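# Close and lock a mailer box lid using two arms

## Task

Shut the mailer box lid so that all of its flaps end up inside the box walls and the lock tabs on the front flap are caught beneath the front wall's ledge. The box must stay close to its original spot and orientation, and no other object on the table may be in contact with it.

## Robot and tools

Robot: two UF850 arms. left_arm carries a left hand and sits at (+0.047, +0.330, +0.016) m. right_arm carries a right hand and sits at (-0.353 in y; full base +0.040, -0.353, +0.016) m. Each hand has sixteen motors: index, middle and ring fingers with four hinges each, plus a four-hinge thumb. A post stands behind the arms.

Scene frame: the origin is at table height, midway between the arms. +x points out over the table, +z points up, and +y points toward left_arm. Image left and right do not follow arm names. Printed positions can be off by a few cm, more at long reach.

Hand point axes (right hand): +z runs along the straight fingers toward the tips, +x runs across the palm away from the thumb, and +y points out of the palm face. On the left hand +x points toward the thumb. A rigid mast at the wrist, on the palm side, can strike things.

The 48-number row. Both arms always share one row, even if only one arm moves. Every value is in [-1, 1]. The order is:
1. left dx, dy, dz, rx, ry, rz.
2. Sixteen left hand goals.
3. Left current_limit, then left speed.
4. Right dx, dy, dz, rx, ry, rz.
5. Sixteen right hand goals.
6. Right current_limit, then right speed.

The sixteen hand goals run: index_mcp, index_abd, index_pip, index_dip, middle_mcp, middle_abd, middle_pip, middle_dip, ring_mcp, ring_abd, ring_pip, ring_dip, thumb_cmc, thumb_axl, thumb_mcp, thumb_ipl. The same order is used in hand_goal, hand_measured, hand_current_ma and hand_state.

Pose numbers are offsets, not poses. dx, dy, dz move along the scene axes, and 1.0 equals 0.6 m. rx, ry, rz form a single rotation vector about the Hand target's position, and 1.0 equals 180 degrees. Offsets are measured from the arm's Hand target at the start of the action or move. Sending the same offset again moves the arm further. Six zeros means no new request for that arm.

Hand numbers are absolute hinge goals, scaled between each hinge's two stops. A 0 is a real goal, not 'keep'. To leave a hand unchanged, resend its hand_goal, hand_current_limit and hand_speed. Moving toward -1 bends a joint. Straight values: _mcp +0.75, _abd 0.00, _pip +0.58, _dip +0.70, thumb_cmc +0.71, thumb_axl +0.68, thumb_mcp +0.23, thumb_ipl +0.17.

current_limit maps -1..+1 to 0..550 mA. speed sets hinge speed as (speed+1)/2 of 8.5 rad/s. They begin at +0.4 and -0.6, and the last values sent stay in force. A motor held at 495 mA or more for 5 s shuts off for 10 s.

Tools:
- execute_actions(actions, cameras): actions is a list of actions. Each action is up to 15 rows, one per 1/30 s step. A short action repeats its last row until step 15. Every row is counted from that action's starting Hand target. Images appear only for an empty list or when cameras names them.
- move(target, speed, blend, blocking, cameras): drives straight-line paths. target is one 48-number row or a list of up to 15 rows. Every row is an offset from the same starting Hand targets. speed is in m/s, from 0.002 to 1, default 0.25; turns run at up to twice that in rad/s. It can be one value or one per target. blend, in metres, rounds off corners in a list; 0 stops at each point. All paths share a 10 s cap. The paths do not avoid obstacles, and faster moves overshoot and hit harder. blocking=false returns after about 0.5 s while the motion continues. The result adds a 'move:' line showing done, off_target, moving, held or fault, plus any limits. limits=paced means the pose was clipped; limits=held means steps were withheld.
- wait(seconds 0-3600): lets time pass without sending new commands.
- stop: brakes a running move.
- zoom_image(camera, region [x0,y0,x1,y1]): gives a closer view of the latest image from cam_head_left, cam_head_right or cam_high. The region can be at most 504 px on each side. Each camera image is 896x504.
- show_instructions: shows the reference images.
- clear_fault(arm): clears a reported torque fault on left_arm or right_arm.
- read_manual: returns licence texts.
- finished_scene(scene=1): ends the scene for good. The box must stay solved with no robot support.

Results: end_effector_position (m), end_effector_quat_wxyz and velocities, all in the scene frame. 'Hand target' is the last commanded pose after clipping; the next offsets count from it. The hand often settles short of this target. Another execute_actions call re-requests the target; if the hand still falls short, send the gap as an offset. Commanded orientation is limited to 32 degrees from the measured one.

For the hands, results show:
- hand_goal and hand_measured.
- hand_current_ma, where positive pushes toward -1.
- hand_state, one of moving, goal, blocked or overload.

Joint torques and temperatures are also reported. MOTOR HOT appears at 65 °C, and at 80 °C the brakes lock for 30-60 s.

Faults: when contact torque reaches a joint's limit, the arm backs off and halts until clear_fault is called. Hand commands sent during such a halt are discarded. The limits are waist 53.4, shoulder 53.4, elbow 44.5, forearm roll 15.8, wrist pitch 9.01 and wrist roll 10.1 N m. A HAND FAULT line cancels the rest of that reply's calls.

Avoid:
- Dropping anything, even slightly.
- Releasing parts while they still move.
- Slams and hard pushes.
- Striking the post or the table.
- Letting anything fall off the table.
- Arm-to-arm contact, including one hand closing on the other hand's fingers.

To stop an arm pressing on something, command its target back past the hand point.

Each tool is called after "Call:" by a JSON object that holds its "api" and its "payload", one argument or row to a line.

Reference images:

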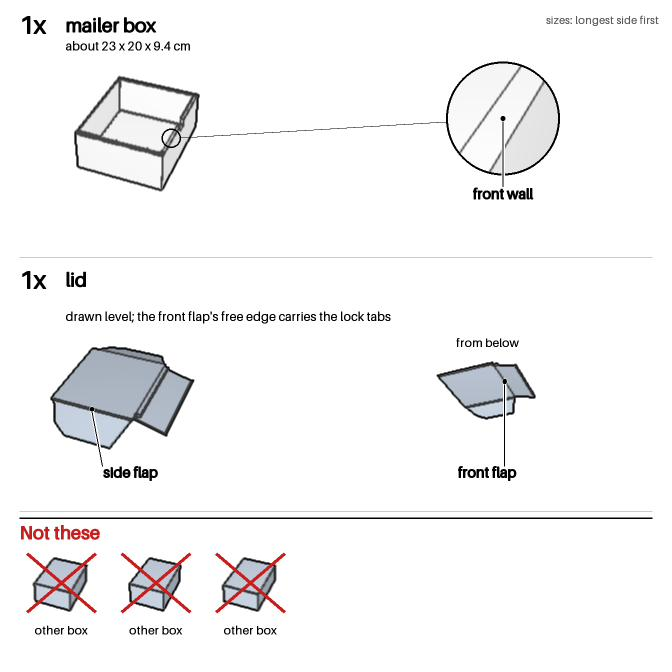

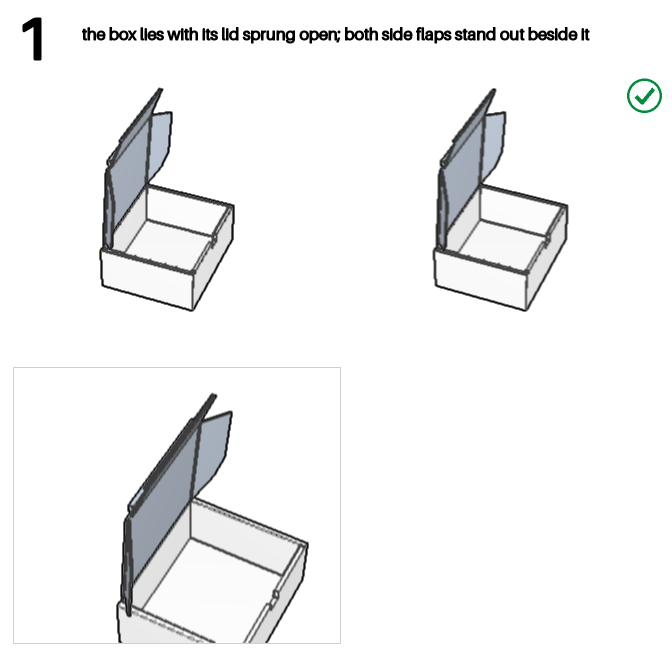

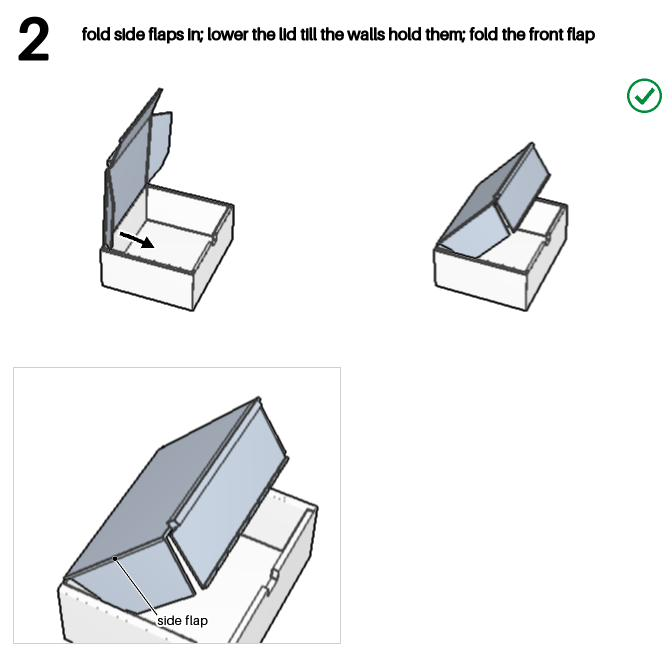

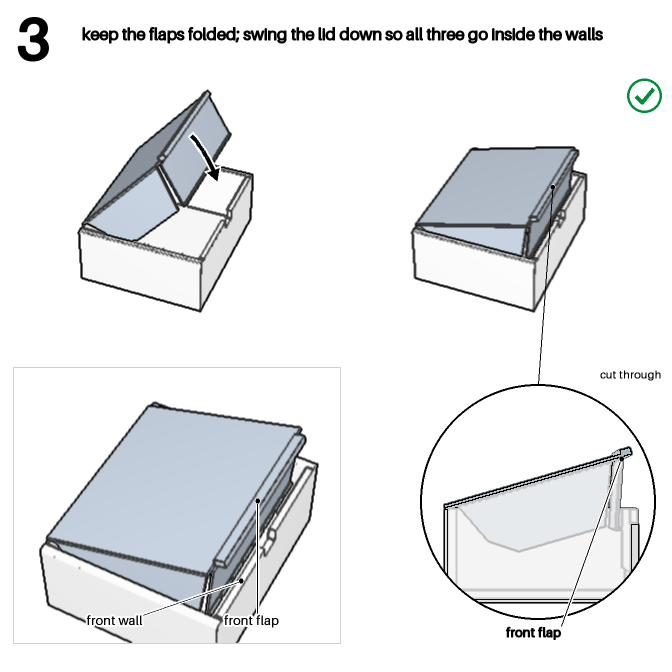

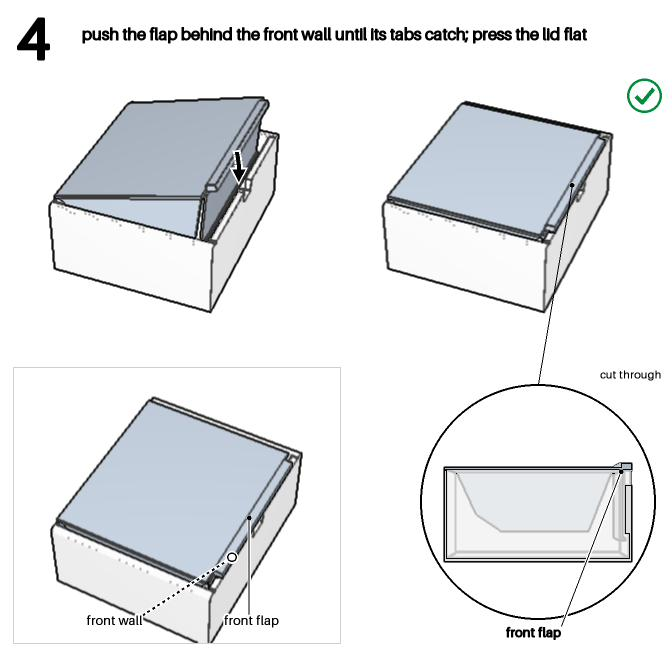

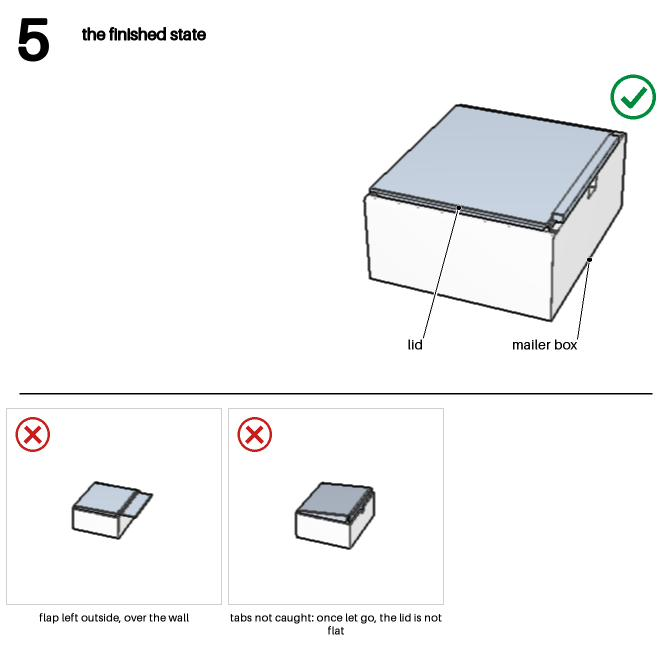

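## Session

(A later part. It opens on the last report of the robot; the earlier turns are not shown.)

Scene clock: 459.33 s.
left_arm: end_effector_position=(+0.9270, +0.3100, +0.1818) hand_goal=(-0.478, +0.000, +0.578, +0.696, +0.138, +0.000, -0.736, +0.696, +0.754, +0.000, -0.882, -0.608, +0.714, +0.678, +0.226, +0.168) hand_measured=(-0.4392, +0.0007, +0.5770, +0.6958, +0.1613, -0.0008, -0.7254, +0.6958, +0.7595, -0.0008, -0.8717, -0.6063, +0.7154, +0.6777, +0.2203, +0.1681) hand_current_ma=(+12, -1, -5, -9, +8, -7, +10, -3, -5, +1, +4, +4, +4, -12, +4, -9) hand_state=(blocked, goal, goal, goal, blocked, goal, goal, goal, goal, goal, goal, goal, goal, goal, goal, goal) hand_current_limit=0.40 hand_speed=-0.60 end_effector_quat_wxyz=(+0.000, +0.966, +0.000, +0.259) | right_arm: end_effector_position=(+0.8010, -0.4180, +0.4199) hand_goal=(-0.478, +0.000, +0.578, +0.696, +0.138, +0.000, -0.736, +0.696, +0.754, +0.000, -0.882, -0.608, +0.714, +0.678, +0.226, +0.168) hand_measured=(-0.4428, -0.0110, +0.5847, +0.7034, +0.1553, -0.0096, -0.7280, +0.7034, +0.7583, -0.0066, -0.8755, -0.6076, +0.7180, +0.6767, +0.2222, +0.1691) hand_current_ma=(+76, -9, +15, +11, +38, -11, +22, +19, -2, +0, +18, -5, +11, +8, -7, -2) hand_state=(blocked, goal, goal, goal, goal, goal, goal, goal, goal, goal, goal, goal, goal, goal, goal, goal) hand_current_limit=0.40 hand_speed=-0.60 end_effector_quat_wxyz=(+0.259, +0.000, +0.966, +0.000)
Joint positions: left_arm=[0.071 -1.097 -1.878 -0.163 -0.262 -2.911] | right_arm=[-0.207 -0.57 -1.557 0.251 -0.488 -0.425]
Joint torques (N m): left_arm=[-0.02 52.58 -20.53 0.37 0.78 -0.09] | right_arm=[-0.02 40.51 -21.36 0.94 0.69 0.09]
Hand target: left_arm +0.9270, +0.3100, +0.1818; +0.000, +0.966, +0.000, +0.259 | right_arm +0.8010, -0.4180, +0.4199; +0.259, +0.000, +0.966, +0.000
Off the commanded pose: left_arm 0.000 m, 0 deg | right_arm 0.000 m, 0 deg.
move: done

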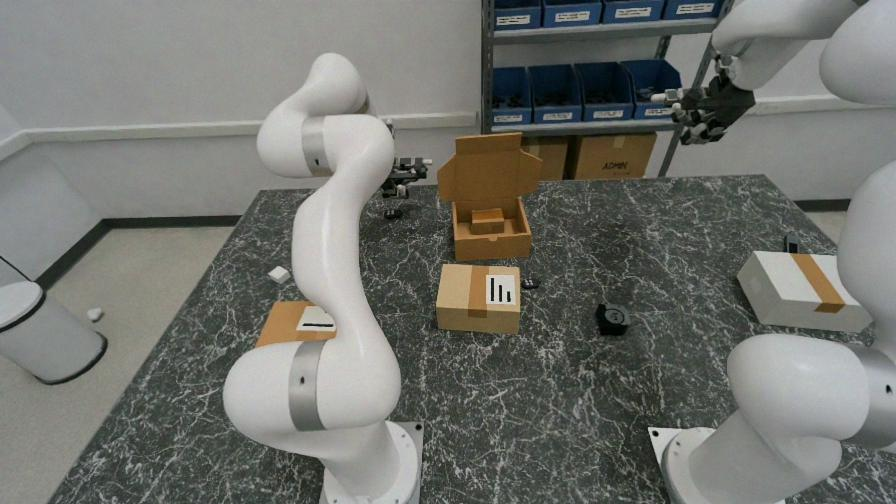

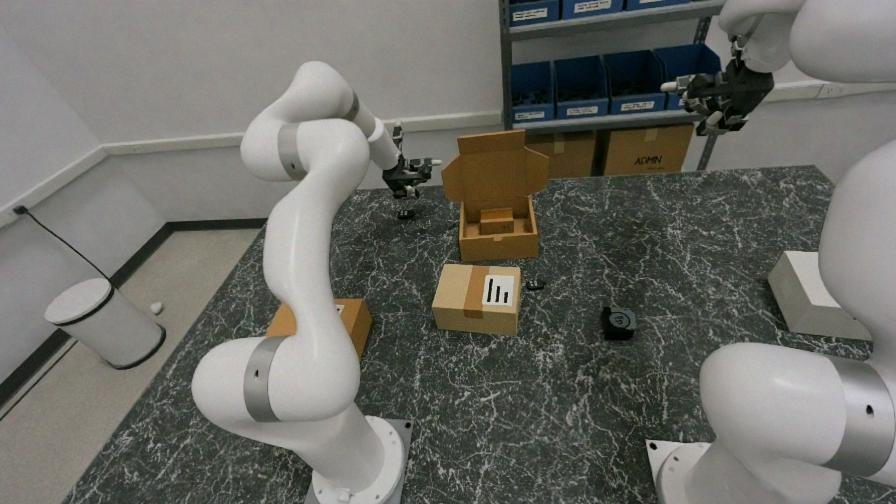

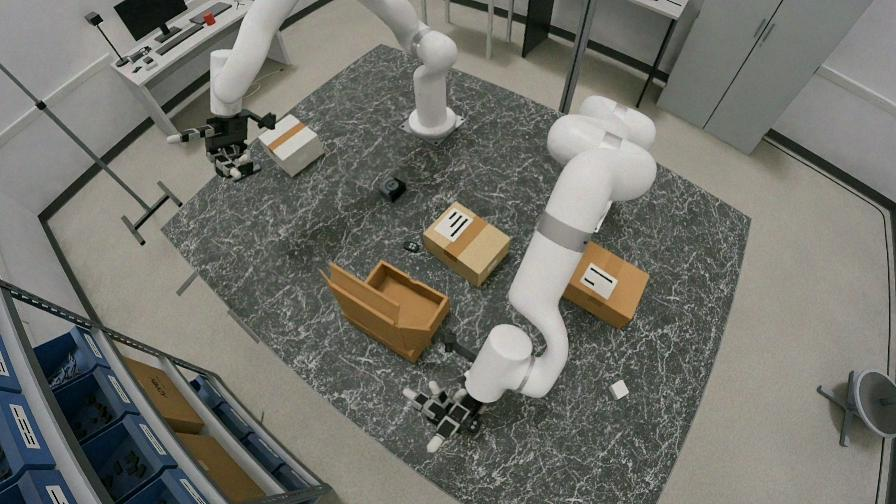

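Call:
{"api": "move", "payload": {
  "target": [0,-0.117,0,0,0,0,-0.479,0,0.577,0.696,0.137,0,-0.737,0.696,0.753,0,-0.883,-0.609,0.714,0.678,0.226,0.168,0.4,-0.6,0.22,0.35,-0.397,0,0,0,-0.479,0,0.577,0.696,0.137,0,-0.737,0.696,0.753,0,-0.883,-0.609,0.714,0.678,0.226,0.168,0.4,-0.6],
  "speed": 0.2,
  "cameras": ["all"]
}}

Call:
{"api": "zoom_image", "payload": {
  "camera": "cam_high",
  "region": [200, 180, 520, 440]
}}

Call:
{"api": "zoom_image", "payload": {
  "camera": "cam_head_left",
  "region": [370, 80, 630, 280]
}}

Call:
{"api": "zoom_image", "payload": {
  "camera": "cam_head_right",
  "region": [370, 80, 630, 280]
}}

Scene clock: 472.20 s.
left_arm: end_effector_position=(+0.9270, +0.2398, +0.1818) hand_goal=(-0.478, +0.000, +0.578, +0.696, +0.138, +0.000, -0.736, +0.696, +0.754, +0.000, -0.882, -0.608, +0.714, +0.678, +0.226, +0.168) hand_measured=(-0.4392, -0.0008, +0.5770, +0.6958, +0.1613, +0.0007, -0.7254, +0.6958, +0.7595, -0.0008, -0.8730, -0.6063, +0.7154, +0.6767, +0.2203, +0.1681) hand_current_ma=(+12, -5, -8, -6, +7, -4, +12, -5, -4, +2, +8, +5, +3, -8, +5, -9) hand_state=(blocked, goal, goal, goal, blocked, goal, goal, goal, goal, goal, goal, goal, goal, goal, goal, goal) hand_current_limit=0.40 hand_speed=-0.60 end_effector_quat_wxyz=(+0.000, +0.966, +0.000, +0.259) | right_arm: end_effector_position=(+0.9329, -0.2080, +0.1817) hand_goal=(-0.478, +0.000, +0.578, +0.696, +0.138, +0.000, -0.736, +0.696, +0.754, +0.000, -0.882, -0.608, +0.714, +0.678, +0.226, +0.168) hand_measured=(-0.4441, -0.0096, +0.5847, +0.7022, +0.1553, -0.0096, -0.7293, +0.7034, +0.7571, -0.0081, -0.8755, -0.6076, +0.7117, +0.6777, +0.2212, +0.1681) hand_current_ma=(+80, -13, +16, +13, +36, -8, +18, +19, -2, +3, +17, -7, +1, +4, -8, -1) hand_state=(blocked, goal, goal, goal, goal, goal, goal, goal, goal, goal, goal, goal, goal, goal, goal, goal) hand_current_limit=0.40 hand_speed=-0.60 end_effector_quat_wxyz=(+0.259, +0.000, +0.966, +0.000)
Joint positions: left_arm=[-0.023 -1.09 -1.863 0.018 -0.251 -3.167] | right_arm=[0.105 -1.133 -1.943 -0.135 -0.29 0.198]
Joint torques (N m): left_arm=[-0.02 52.52 -20.6 0.42 -4.02 -0.09] | right_arm=[-0.02 52.6 -20.47 0.64 0.84 2.59]
Hand target: left_arm +0.9270, +0.2398, +0.1818; +0.000, +0.966, +0.000, +0.259 | right_arm +0.9330, -0.2080, +0.1817; +0.259, +0.000, +0.966, +0.000
Off the commanded pose: left_arm 0.000 m, 0 deg | right_arm 0.000 m, 0 deg.
move: done

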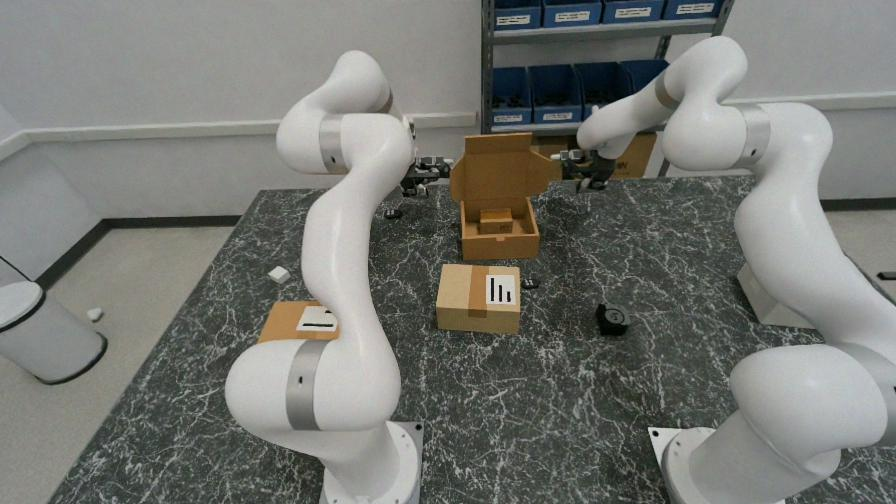

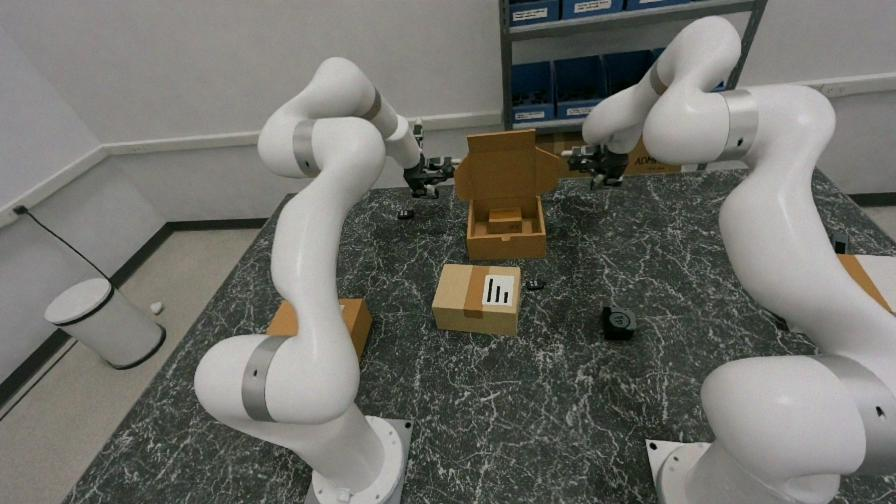

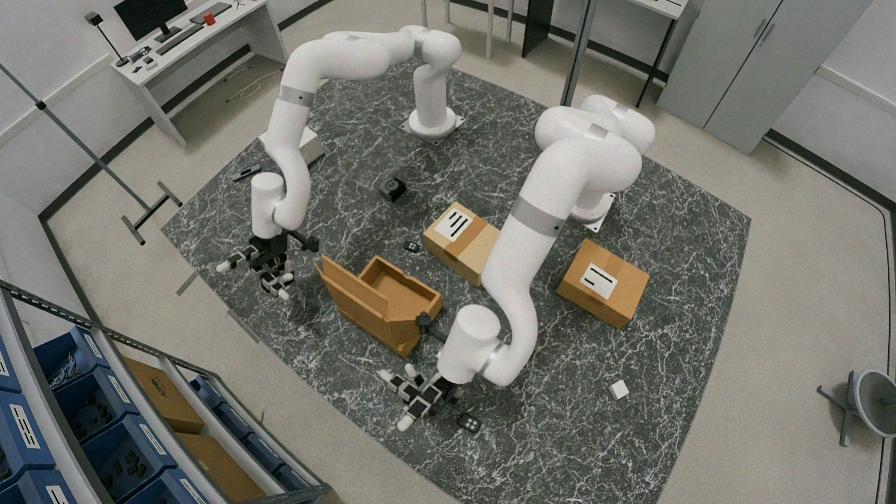

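Scaled by 1.575 from the camera's image (finer frame: 1280x720).

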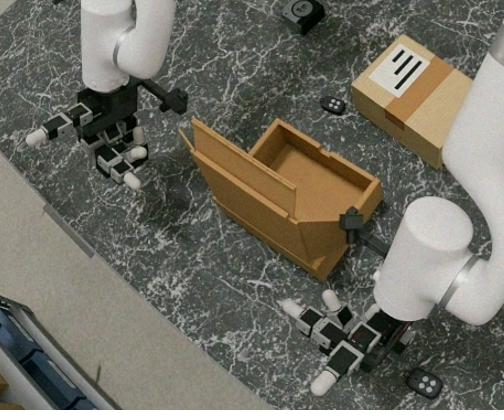

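Scaled by 1.938 from the camera's image (finer frame: 1280x720).

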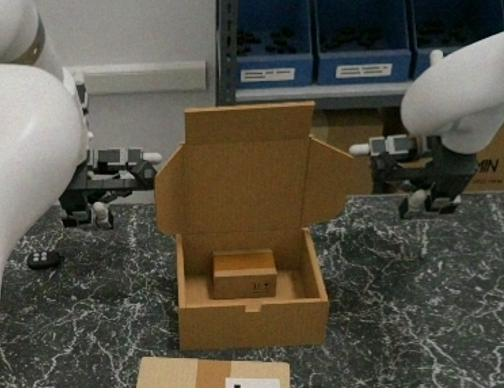

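Scaled by 1.938 from the camera's image (finer frame: 1280x720).

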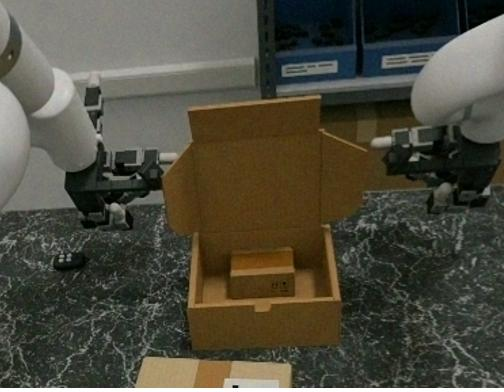

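Call:
{"api": "move", "payload": {
  "target": [-0.05,0.15,0.08,0,-0.1667,0,0.479,0,-0.445,0.696,0.753,0,-0.737,-0.174,0.753,0,-0.883,-0.609,0.714,0.678,0.226,0.168,0.4,-0.6,-0.05,-0.12,0.08,0,-0.1667,0,0.479,0,-0.445,0.696,0.753,0,-0.737,-0.174,0.753,0,-0.883,-0.609,0.714,0.678,0.226,0.168,0.4,-0.6],
  "speed": 0.15,
  "cameras": ["all"]
}}

Call:
{"api": "zoom_image", "payload": {
  "camera": "cam_high",
  "region": [280, 220, 500, 440]
}}

Call:
{"api": "zoom_image", "payload": {
  "camera": "cam_head_left",
  "region": [400, 110, 600, 270]
}}

Call:
{"api": "zoom_image", "payload": {
  "camera": "cam_head_right",
  "region": [400, 110, 600, 270]
}}

Scene clock: 569.30 s.
left_arm: end_effector_position=(+0.8970, +0.3298, +0.2298) hand_goal=(+0.480, +0.000, -0.444, +0.696, +0.754, +0.000, -0.736, -0.174, +0.754, +0.000, -0.882, -0.608, +0.714, +0.678, +0.226, +0.168) hand_measured=(+0.4882, +0.0007, -0.4303, +0.6958, +0.7583, -0.0008, -0.7254, -0.1706, +0.7595, +0.0007, -0.8730, -0.6063, +0.7154, +0.6777, +0.2203, +0.1672) hand_current_ma=(+8, -2, -6, -8, +8, -8, +10, -5, -3, +2, +8, +7, +5, -5, +0, -7) hand_state=(goal, goal, goal, goal, goal, goal, goal, goal, goal, goal, goal, goal, goal, goal, goal, goal) hand_current_limit=0.40 hand_speed=-0.60 end_effector_quat_wxyz=(+0.000, +0.866, +0.000, +0.500) | right_arm: end_effector_position=(+0.9030, -0.2800, +0.2297) hand_goal=(+0.480, +0.000, -0.444, +0.696, +0.754, +0.000, -0.736, -0.174, +0.754, +0.000, -0.882, -0.608, +0.714, +0.678, +0.226, +0.168) hand_measured=(+0.4894, -0.0096, -0.4354, +0.7034, +0.7607, -0.0096, -0.7280, -0.1731, +0.7571, -0.0052, -0.8768, -0.6076, +0.7180, +0.6767, +0.2222, +0.1681) hand_current_ma=(+24, -6, +12, +11, +10, -8, +19, +14, -5, +0, +18, -8, +6, +6, -4, -3) hand_state=(goal, goal, goal, goal, goal, goal, goal, goal, goal, goal, goal, goal, goal, goal, goal, goal) hand_current_limit=0.40 hand_speed=-0.60 end_effector_quat_wxyz=(+0.500, +0.000, +0.866, +0.000)
Joint positions: left_arm=[0.114 -0.926 -1.447 0.22 0.533 -3.268] | right_arm=[0.009 -0.94 -1.474 -0.034 0.514 0.021]
Joint torques (N m): left_arm=[-0.02 47.75 -18.97 0.24 1.46 -0.1] | right_arm=[-0.02 47.36 -18.7 0.46 1.44 0.1]
Hand target: left_arm +0.8970, +0.3298, +0.2298; +0.000, +0.866, +0.000, +0.500 | right_arm +0.9030, -0.2800, +0.2297; +0.500, +0.000, +0.866, +0.000
Off the commanded pose: left_arm 0.000 m, 0 deg | right_arm 0.000 m, 0 deg.
move: done

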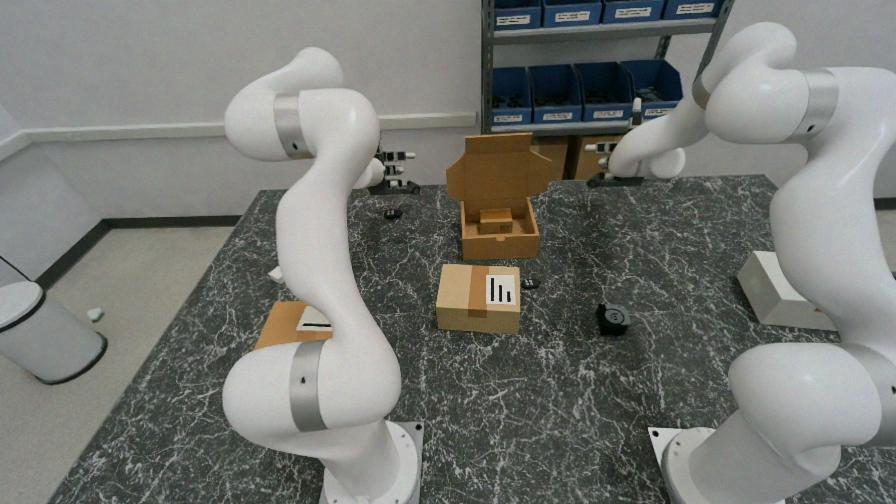

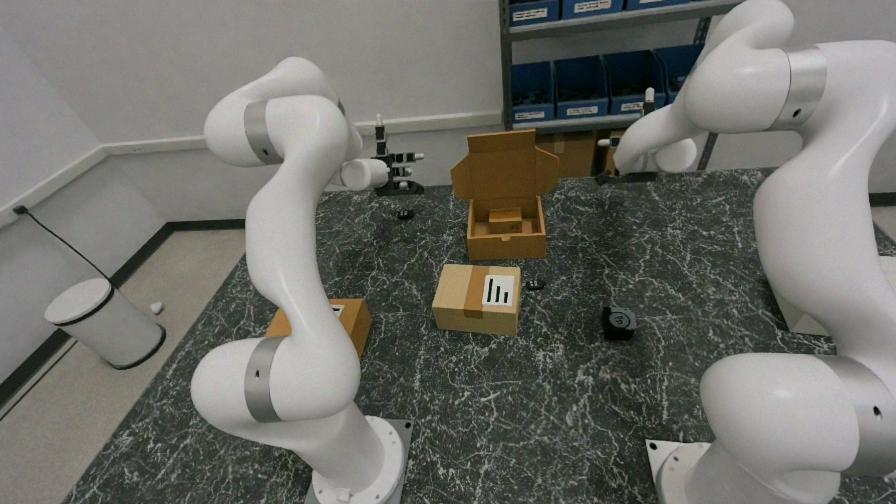

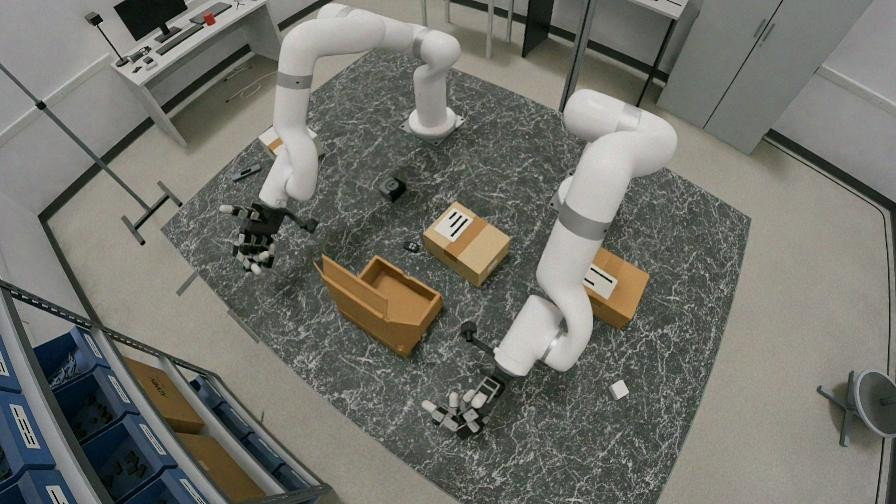

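Scaled by 2.291 from the camera's image (finer frame: 1280x720).

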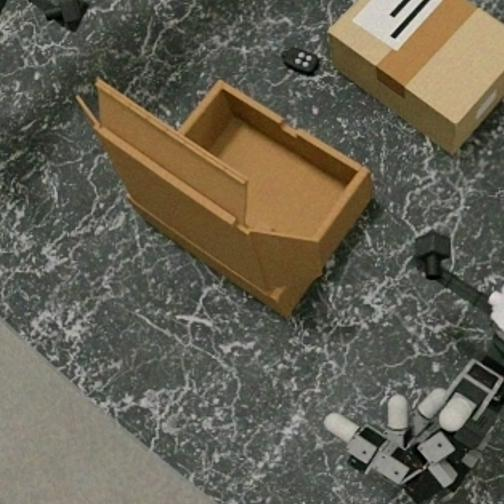

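Scaled by 2.520 from the camera's image (finer frame: 1280x720).

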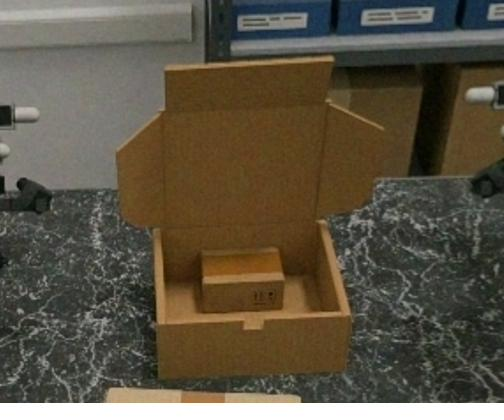

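Scaled by 2.520 from the camera's image (finer frame: 1280x720).

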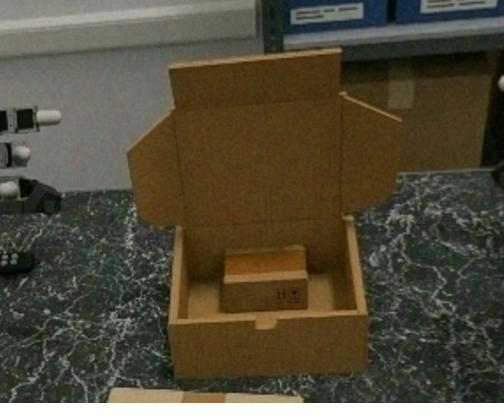

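Call:
{"api": "move", "payload": {
  "target": [0,-0.2388,-0.0167,0,0,0,0.479,0,-0.445,0.696,0.753,0,-0.737,-0.174,0.753,0,-0.883,-0.609,0.714,0.678,0.226,0.168,0.4,-0.6,0,0.3025,-0.0167,0,0,0,0.479,0,-0.445,0.696,0.753,0,-0.737,-0.174,0.753,0,-0.883,-0.609,0.714,0.678,0.226,0.168,0.4,-0.6],
  "speed": 0.12,
  "cameras": ["all"]
}}

Call:
{"api": "zoom_image", "payload": {
  "camera": "cam_high",
  "region": [260, 220, 480, 440]
}}

Call:
{"api": "zoom_image", "payload": {
  "camera": "cam_head_left",
  "region": [400, 110, 600, 270]
}}

Call:
{"api": "zoom_image", "payload": {
  "camera": "cam_head_right",
  "region": [400, 110, 600, 270]
}}

Scene clock: 613.73 s.
left_arm: end_effector_position=(+0.8970, +0.1866, +0.2198) hand_goal=(+0.480, +0.000, -0.444, +0.696, +0.754, +0.000, -0.736, -0.174, +0.754, +0.000, -0.882, -0.608, +0.714, +0.678, +0.226, +0.168) hand_measured=(+0.4882, -0.0008, -0.4303, +0.6958, +0.7571, +0.0007, -0.7254, -0.1706, +0.7583, -0.0008, -0.8730, -0.6076, +0.7154, +0.6777, +0.2203, +0.1681) hand_current_ma=(+7, -5, -6, -9, +8, -11, +7, -3, -6, +4, +12, +5, +8, -9, +7, -8) hand_state=(goal, goal, goal, goal, goal, goal, goal, goal, goal, goal, goal, goal, goal, goal, goal, goal) hand_current_limit=0.40 hand_speed=-0.60 end_effector_quat_wxyz=(+0.000, +0.866, +0.000, +0.500) | right_arm: end_effector_position=(+0.9030, -0.0985, +0.2197) hand_goal=(+0.480, +0.000, -0.444, +0.696, +0.754, +0.000, -0.736, -0.174, +0.754, +0.000, -0.882, -0.608, +0.714, +0.678, +0.226, +0.168) hand_measured=(+0.4894, -0.0110, -0.4367, +0.7034, +0.7619, -0.0096, -0.7293, -0.1719, +0.7583, -0.0052, -0.8768, -0.6076, +0.7180, +0.6777, +0.2222, +0.1681) hand_current_ma=(+25, -14, +14, +6, +11, -10, +19, +12, +1, +0, +19, -6, +8, +6, -3, +5) hand_state=(goal, goal, goal, goal, goal, goal, goal, goal, goal, goal, goal, goal, goal, goal, goal, goal) hand_current_limit=0.40 hand_speed=-0.60 end_effector_quat_wxyz=(+0.500, +0.000, +0.866, +0.000)
Joint positions: left_arm=[-0.106 -0.938 -1.441 -0.153 0.548 -3.057] | right_arm=[0.278 -1.001 -1.562 0.45 0.516 -0.269]
Joint torques (N m): left_arm=[-0.02 30.07 -18.53 0.38 6.52 -0.1] | right_arm=[-0.02 49.17 -19.29 0.25 1.38 0.1]
Hand target: left_arm +0.8970, +0.1866, +0.2198; +0.000, +0.866, +0.000, +0.500 | right_arm +0.9030, -0.0985, +0.2197; +0.500, +0.000, +0.866, +0.000
Off the commanded pose: left_arm 0.000 m, 0 deg | right_arm 0.000 m, 0 deg.
move: done

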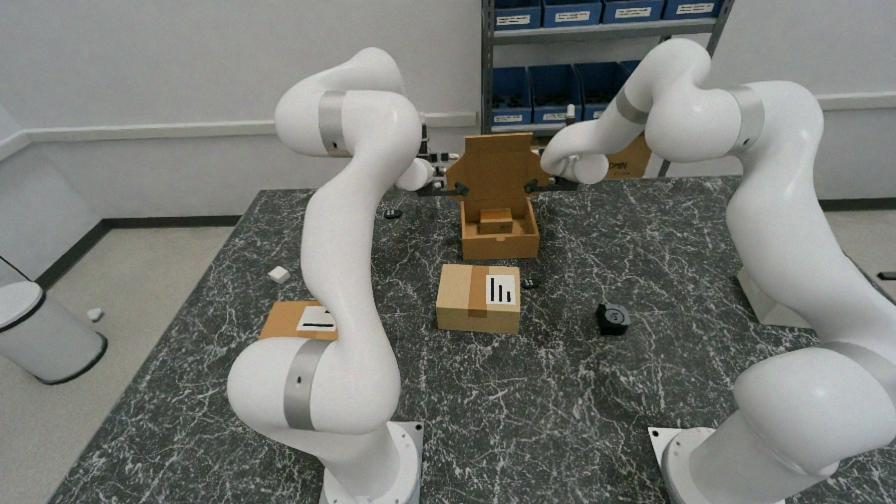

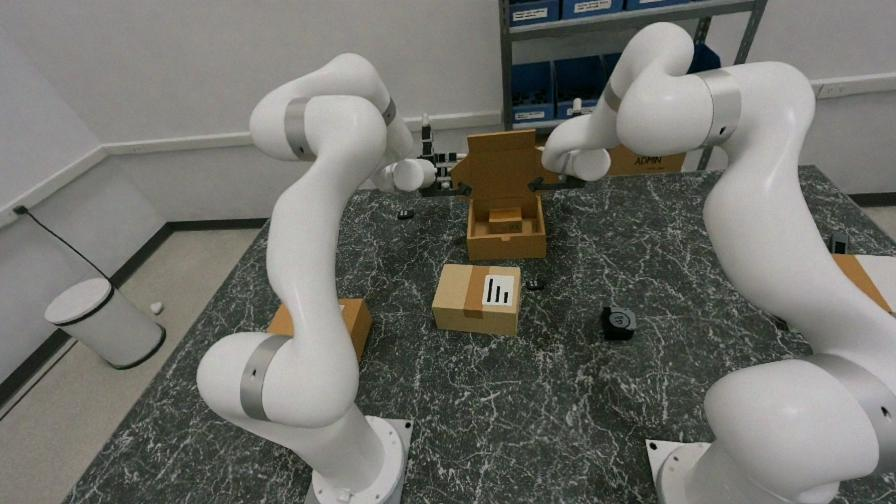

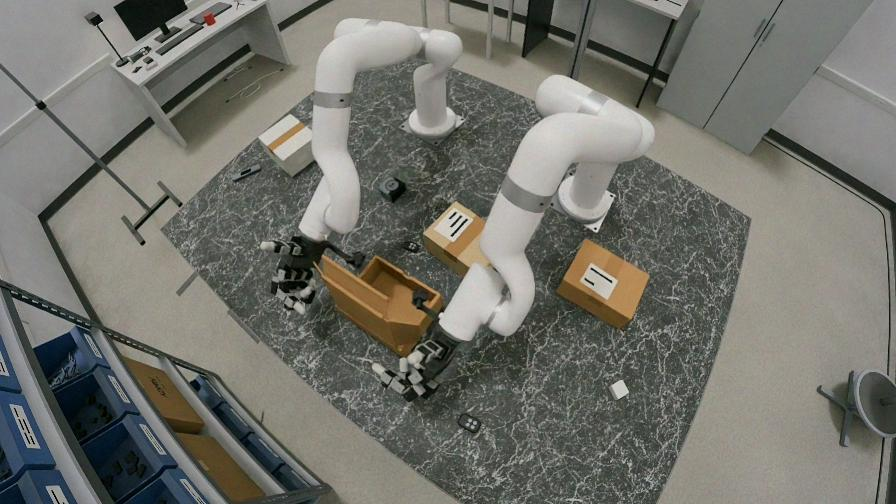

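Scaled by 2.291 from the camera's image (finer frame: 1280x720).

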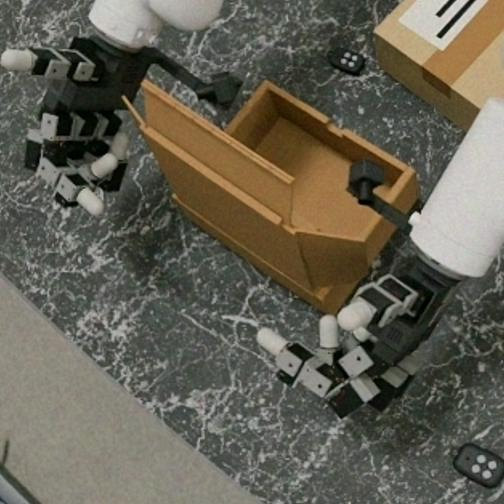

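Scaled by 2.520 from the camera's image (finer frame: 1280x720).

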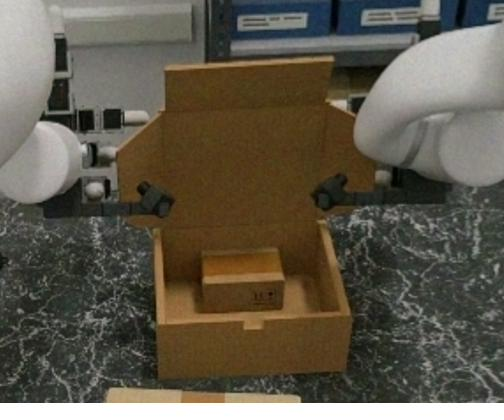

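Scaled by 2.520 from the camera's image (finer frame: 1280x720).

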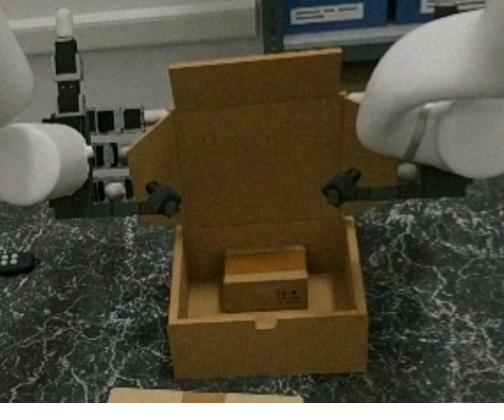

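Call:
{"api": "move", "payload": {
  "target": [-0.0925,-0.095,0,0,0,0,0.479,0,-0.445,0.696,0.753,0,-0.737,-0.174,0.753,0,-0.883,-0.609,0.714,0.678,0.226,0.168,0.4,-0.6,-0.0942,0.085,0,0,0,0,0.479,0,-0.445,0.696,0.753,0,-0.737,-0.174,0.753,0,-0.883,-0.609,0.714,0.678,0.226,0.168,0.4,-0.6],
  "speed": 0.06,
  "cameras": ["all"]
}}

Call:
{"api": "zoom_image", "payload": {
  "camera": "cam_high",
  "region": [260, 220, 480, 440]
}}

Call:
{"api": "zoom_image", "payload": {
  "camera": "cam_head_left",
  "region": [400, 110, 600, 270]
}}

Call:
{"api": "zoom_image", "payload": {
  "camera": "cam_head_right",
  "region": [400, 110, 600, 270]
}}

Scene clock: 628.87 s.
left_arm: end_effector_position=(+0.8415, +0.1296, +0.2198) hand_goal=(+0.480, +0.000, -0.444, +0.696, +0.754, +0.000, -0.736, -0.174, +0.754, +0.000, -0.882, -0.608, +0.714, +0.678, +0.226, +0.168) hand_measured=(+0.4882, -0.0008, -0.4303, +0.6958, +0.7667, +0.0021, -0.7382, -0.1833, +0.7595, +0.0021, -0.8922, -0.6203, +0.7154, +0.6777, +0.2203, +0.1681) hand_current_ma=(+7, -4, -7, -9, +5, -6, +11, -7, -8, +7, +11, +5, +6, -7, +1, -9) hand_state=(goal, goal, goal, goal, goal, goal, goal, goal, goal, goal, goal, goal, goal, goal, goal, goal) hand_current_limit=0.40 hand_speed=-0.60 end_effector_quat_wxyz=(+0.000, +0.866, +0.000, +0.500) | right_arm: end_effector_position=(+0.8465, -0.0475, +0.2197) hand_goal=(+0.480, +0.000, -0.444, +0.696, +0.754, +0.000, -0.736, -0.174, +0.754, +0.000, -0.882, -0.608, +0.714, +0.678, +0.226, +0.168) hand_measured=(+0.4906, -0.0110, -0.4367, +0.7034, +0.7607, -0.0096, -0.7280, -0.1731, +0.7571, -0.0066, -0.8948, -0.6241, +0.7192, +0.6767, +0.2222, +0.1681) hand_current_ma=(+23, -4, +6, +12, +11, -12, +17, +13, +4, +0, -11, -38, +8, +2, -7, -2) hand_state=(goal, goal, goal, goal, goal, goal, goal, goal, goal, goal, goal, goal, goal, goal, goal, goal) hand_current_limit=0.40 hand_speed=-0.60 end_effector_quat_wxyz=(+0.500, +0.000, +0.866, +0.000)
Joint positions: left_arm=[-0.208 -0.851 -1.272 -0.285 0.637 -3.009] | right_arm=[0.377 -0.922 -1.411 0.549 0.604 -0.285]
Joint torques (N m): left_arm=[-0.02 44.46 -17.38 0.38 1.44 3.04] | right_arm=[-0.02 46.78 -18.5 0.13 1.37 -2.23]
Hand target: left_arm +0.8415, +0.1296, +0.2198; +0.000, +0.866, +0.000, +0.500 | right_arm +0.8464, -0.0475, +0.2197; +0.500, +0.000, +0.866, +0.000
Off the commanded pose: left_arm 0.000 m, 0 deg | right_arm 0.000 m, 0 deg.
move: done

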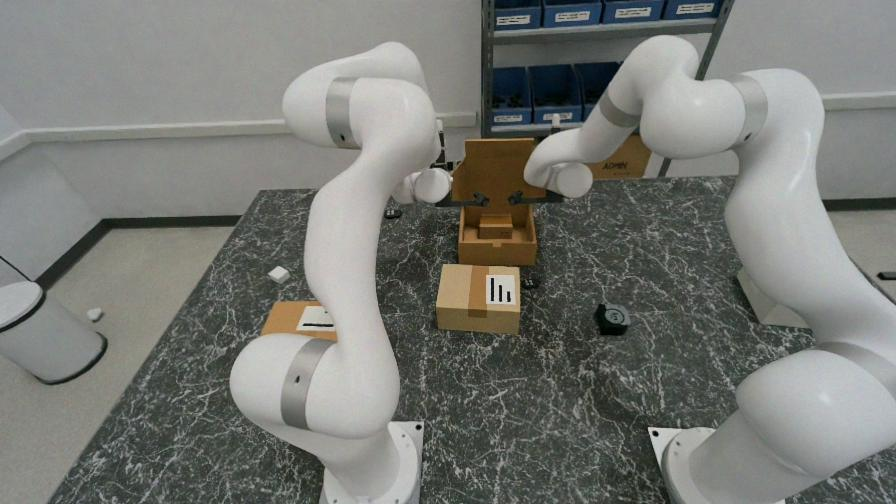

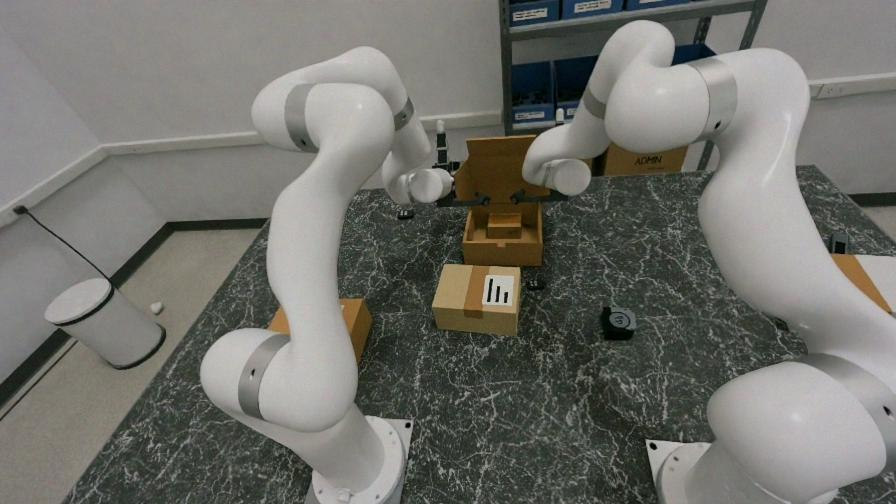

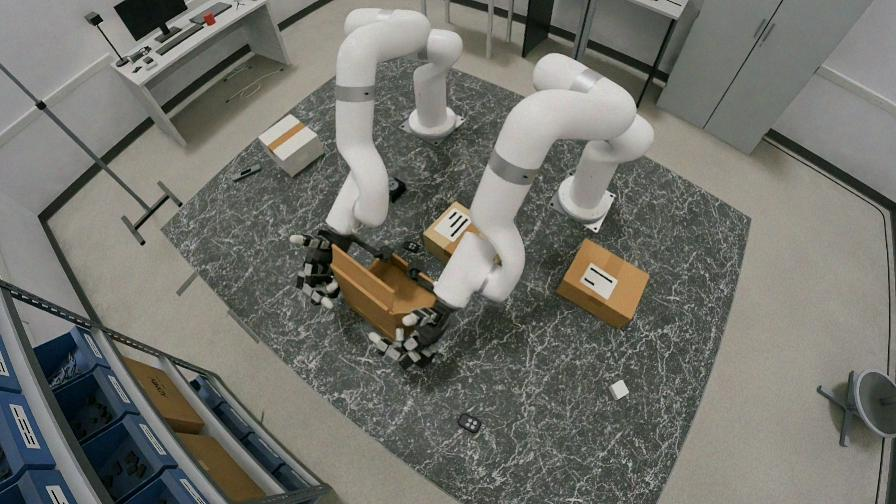

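Scaled by 2.291 from the camera's image (finer frame: 1280x720).

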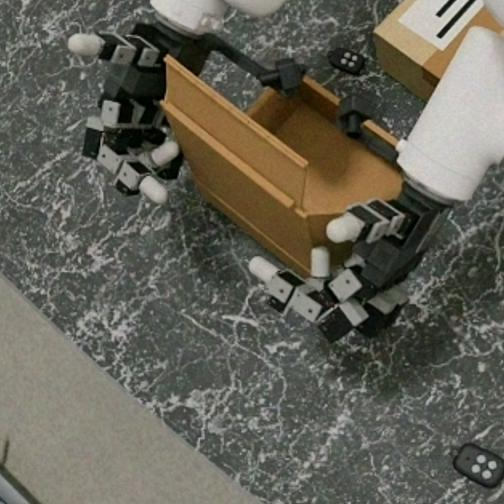

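Scaled by 2.520 from the camera's image (finer frame: 1280x720).

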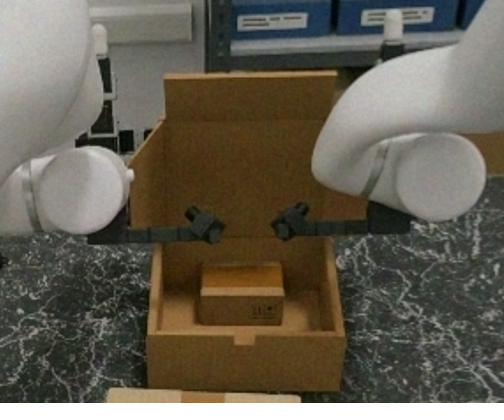

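Scaled by 2.520 from the camera's image (finer frame: 1280x720).

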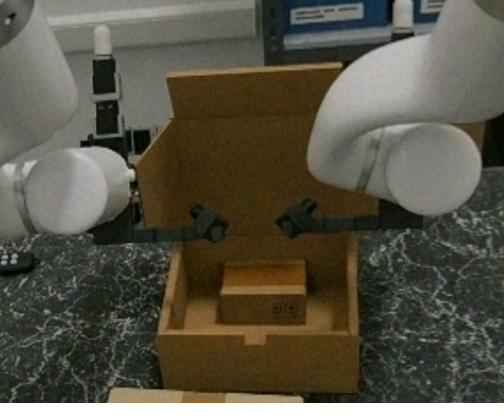

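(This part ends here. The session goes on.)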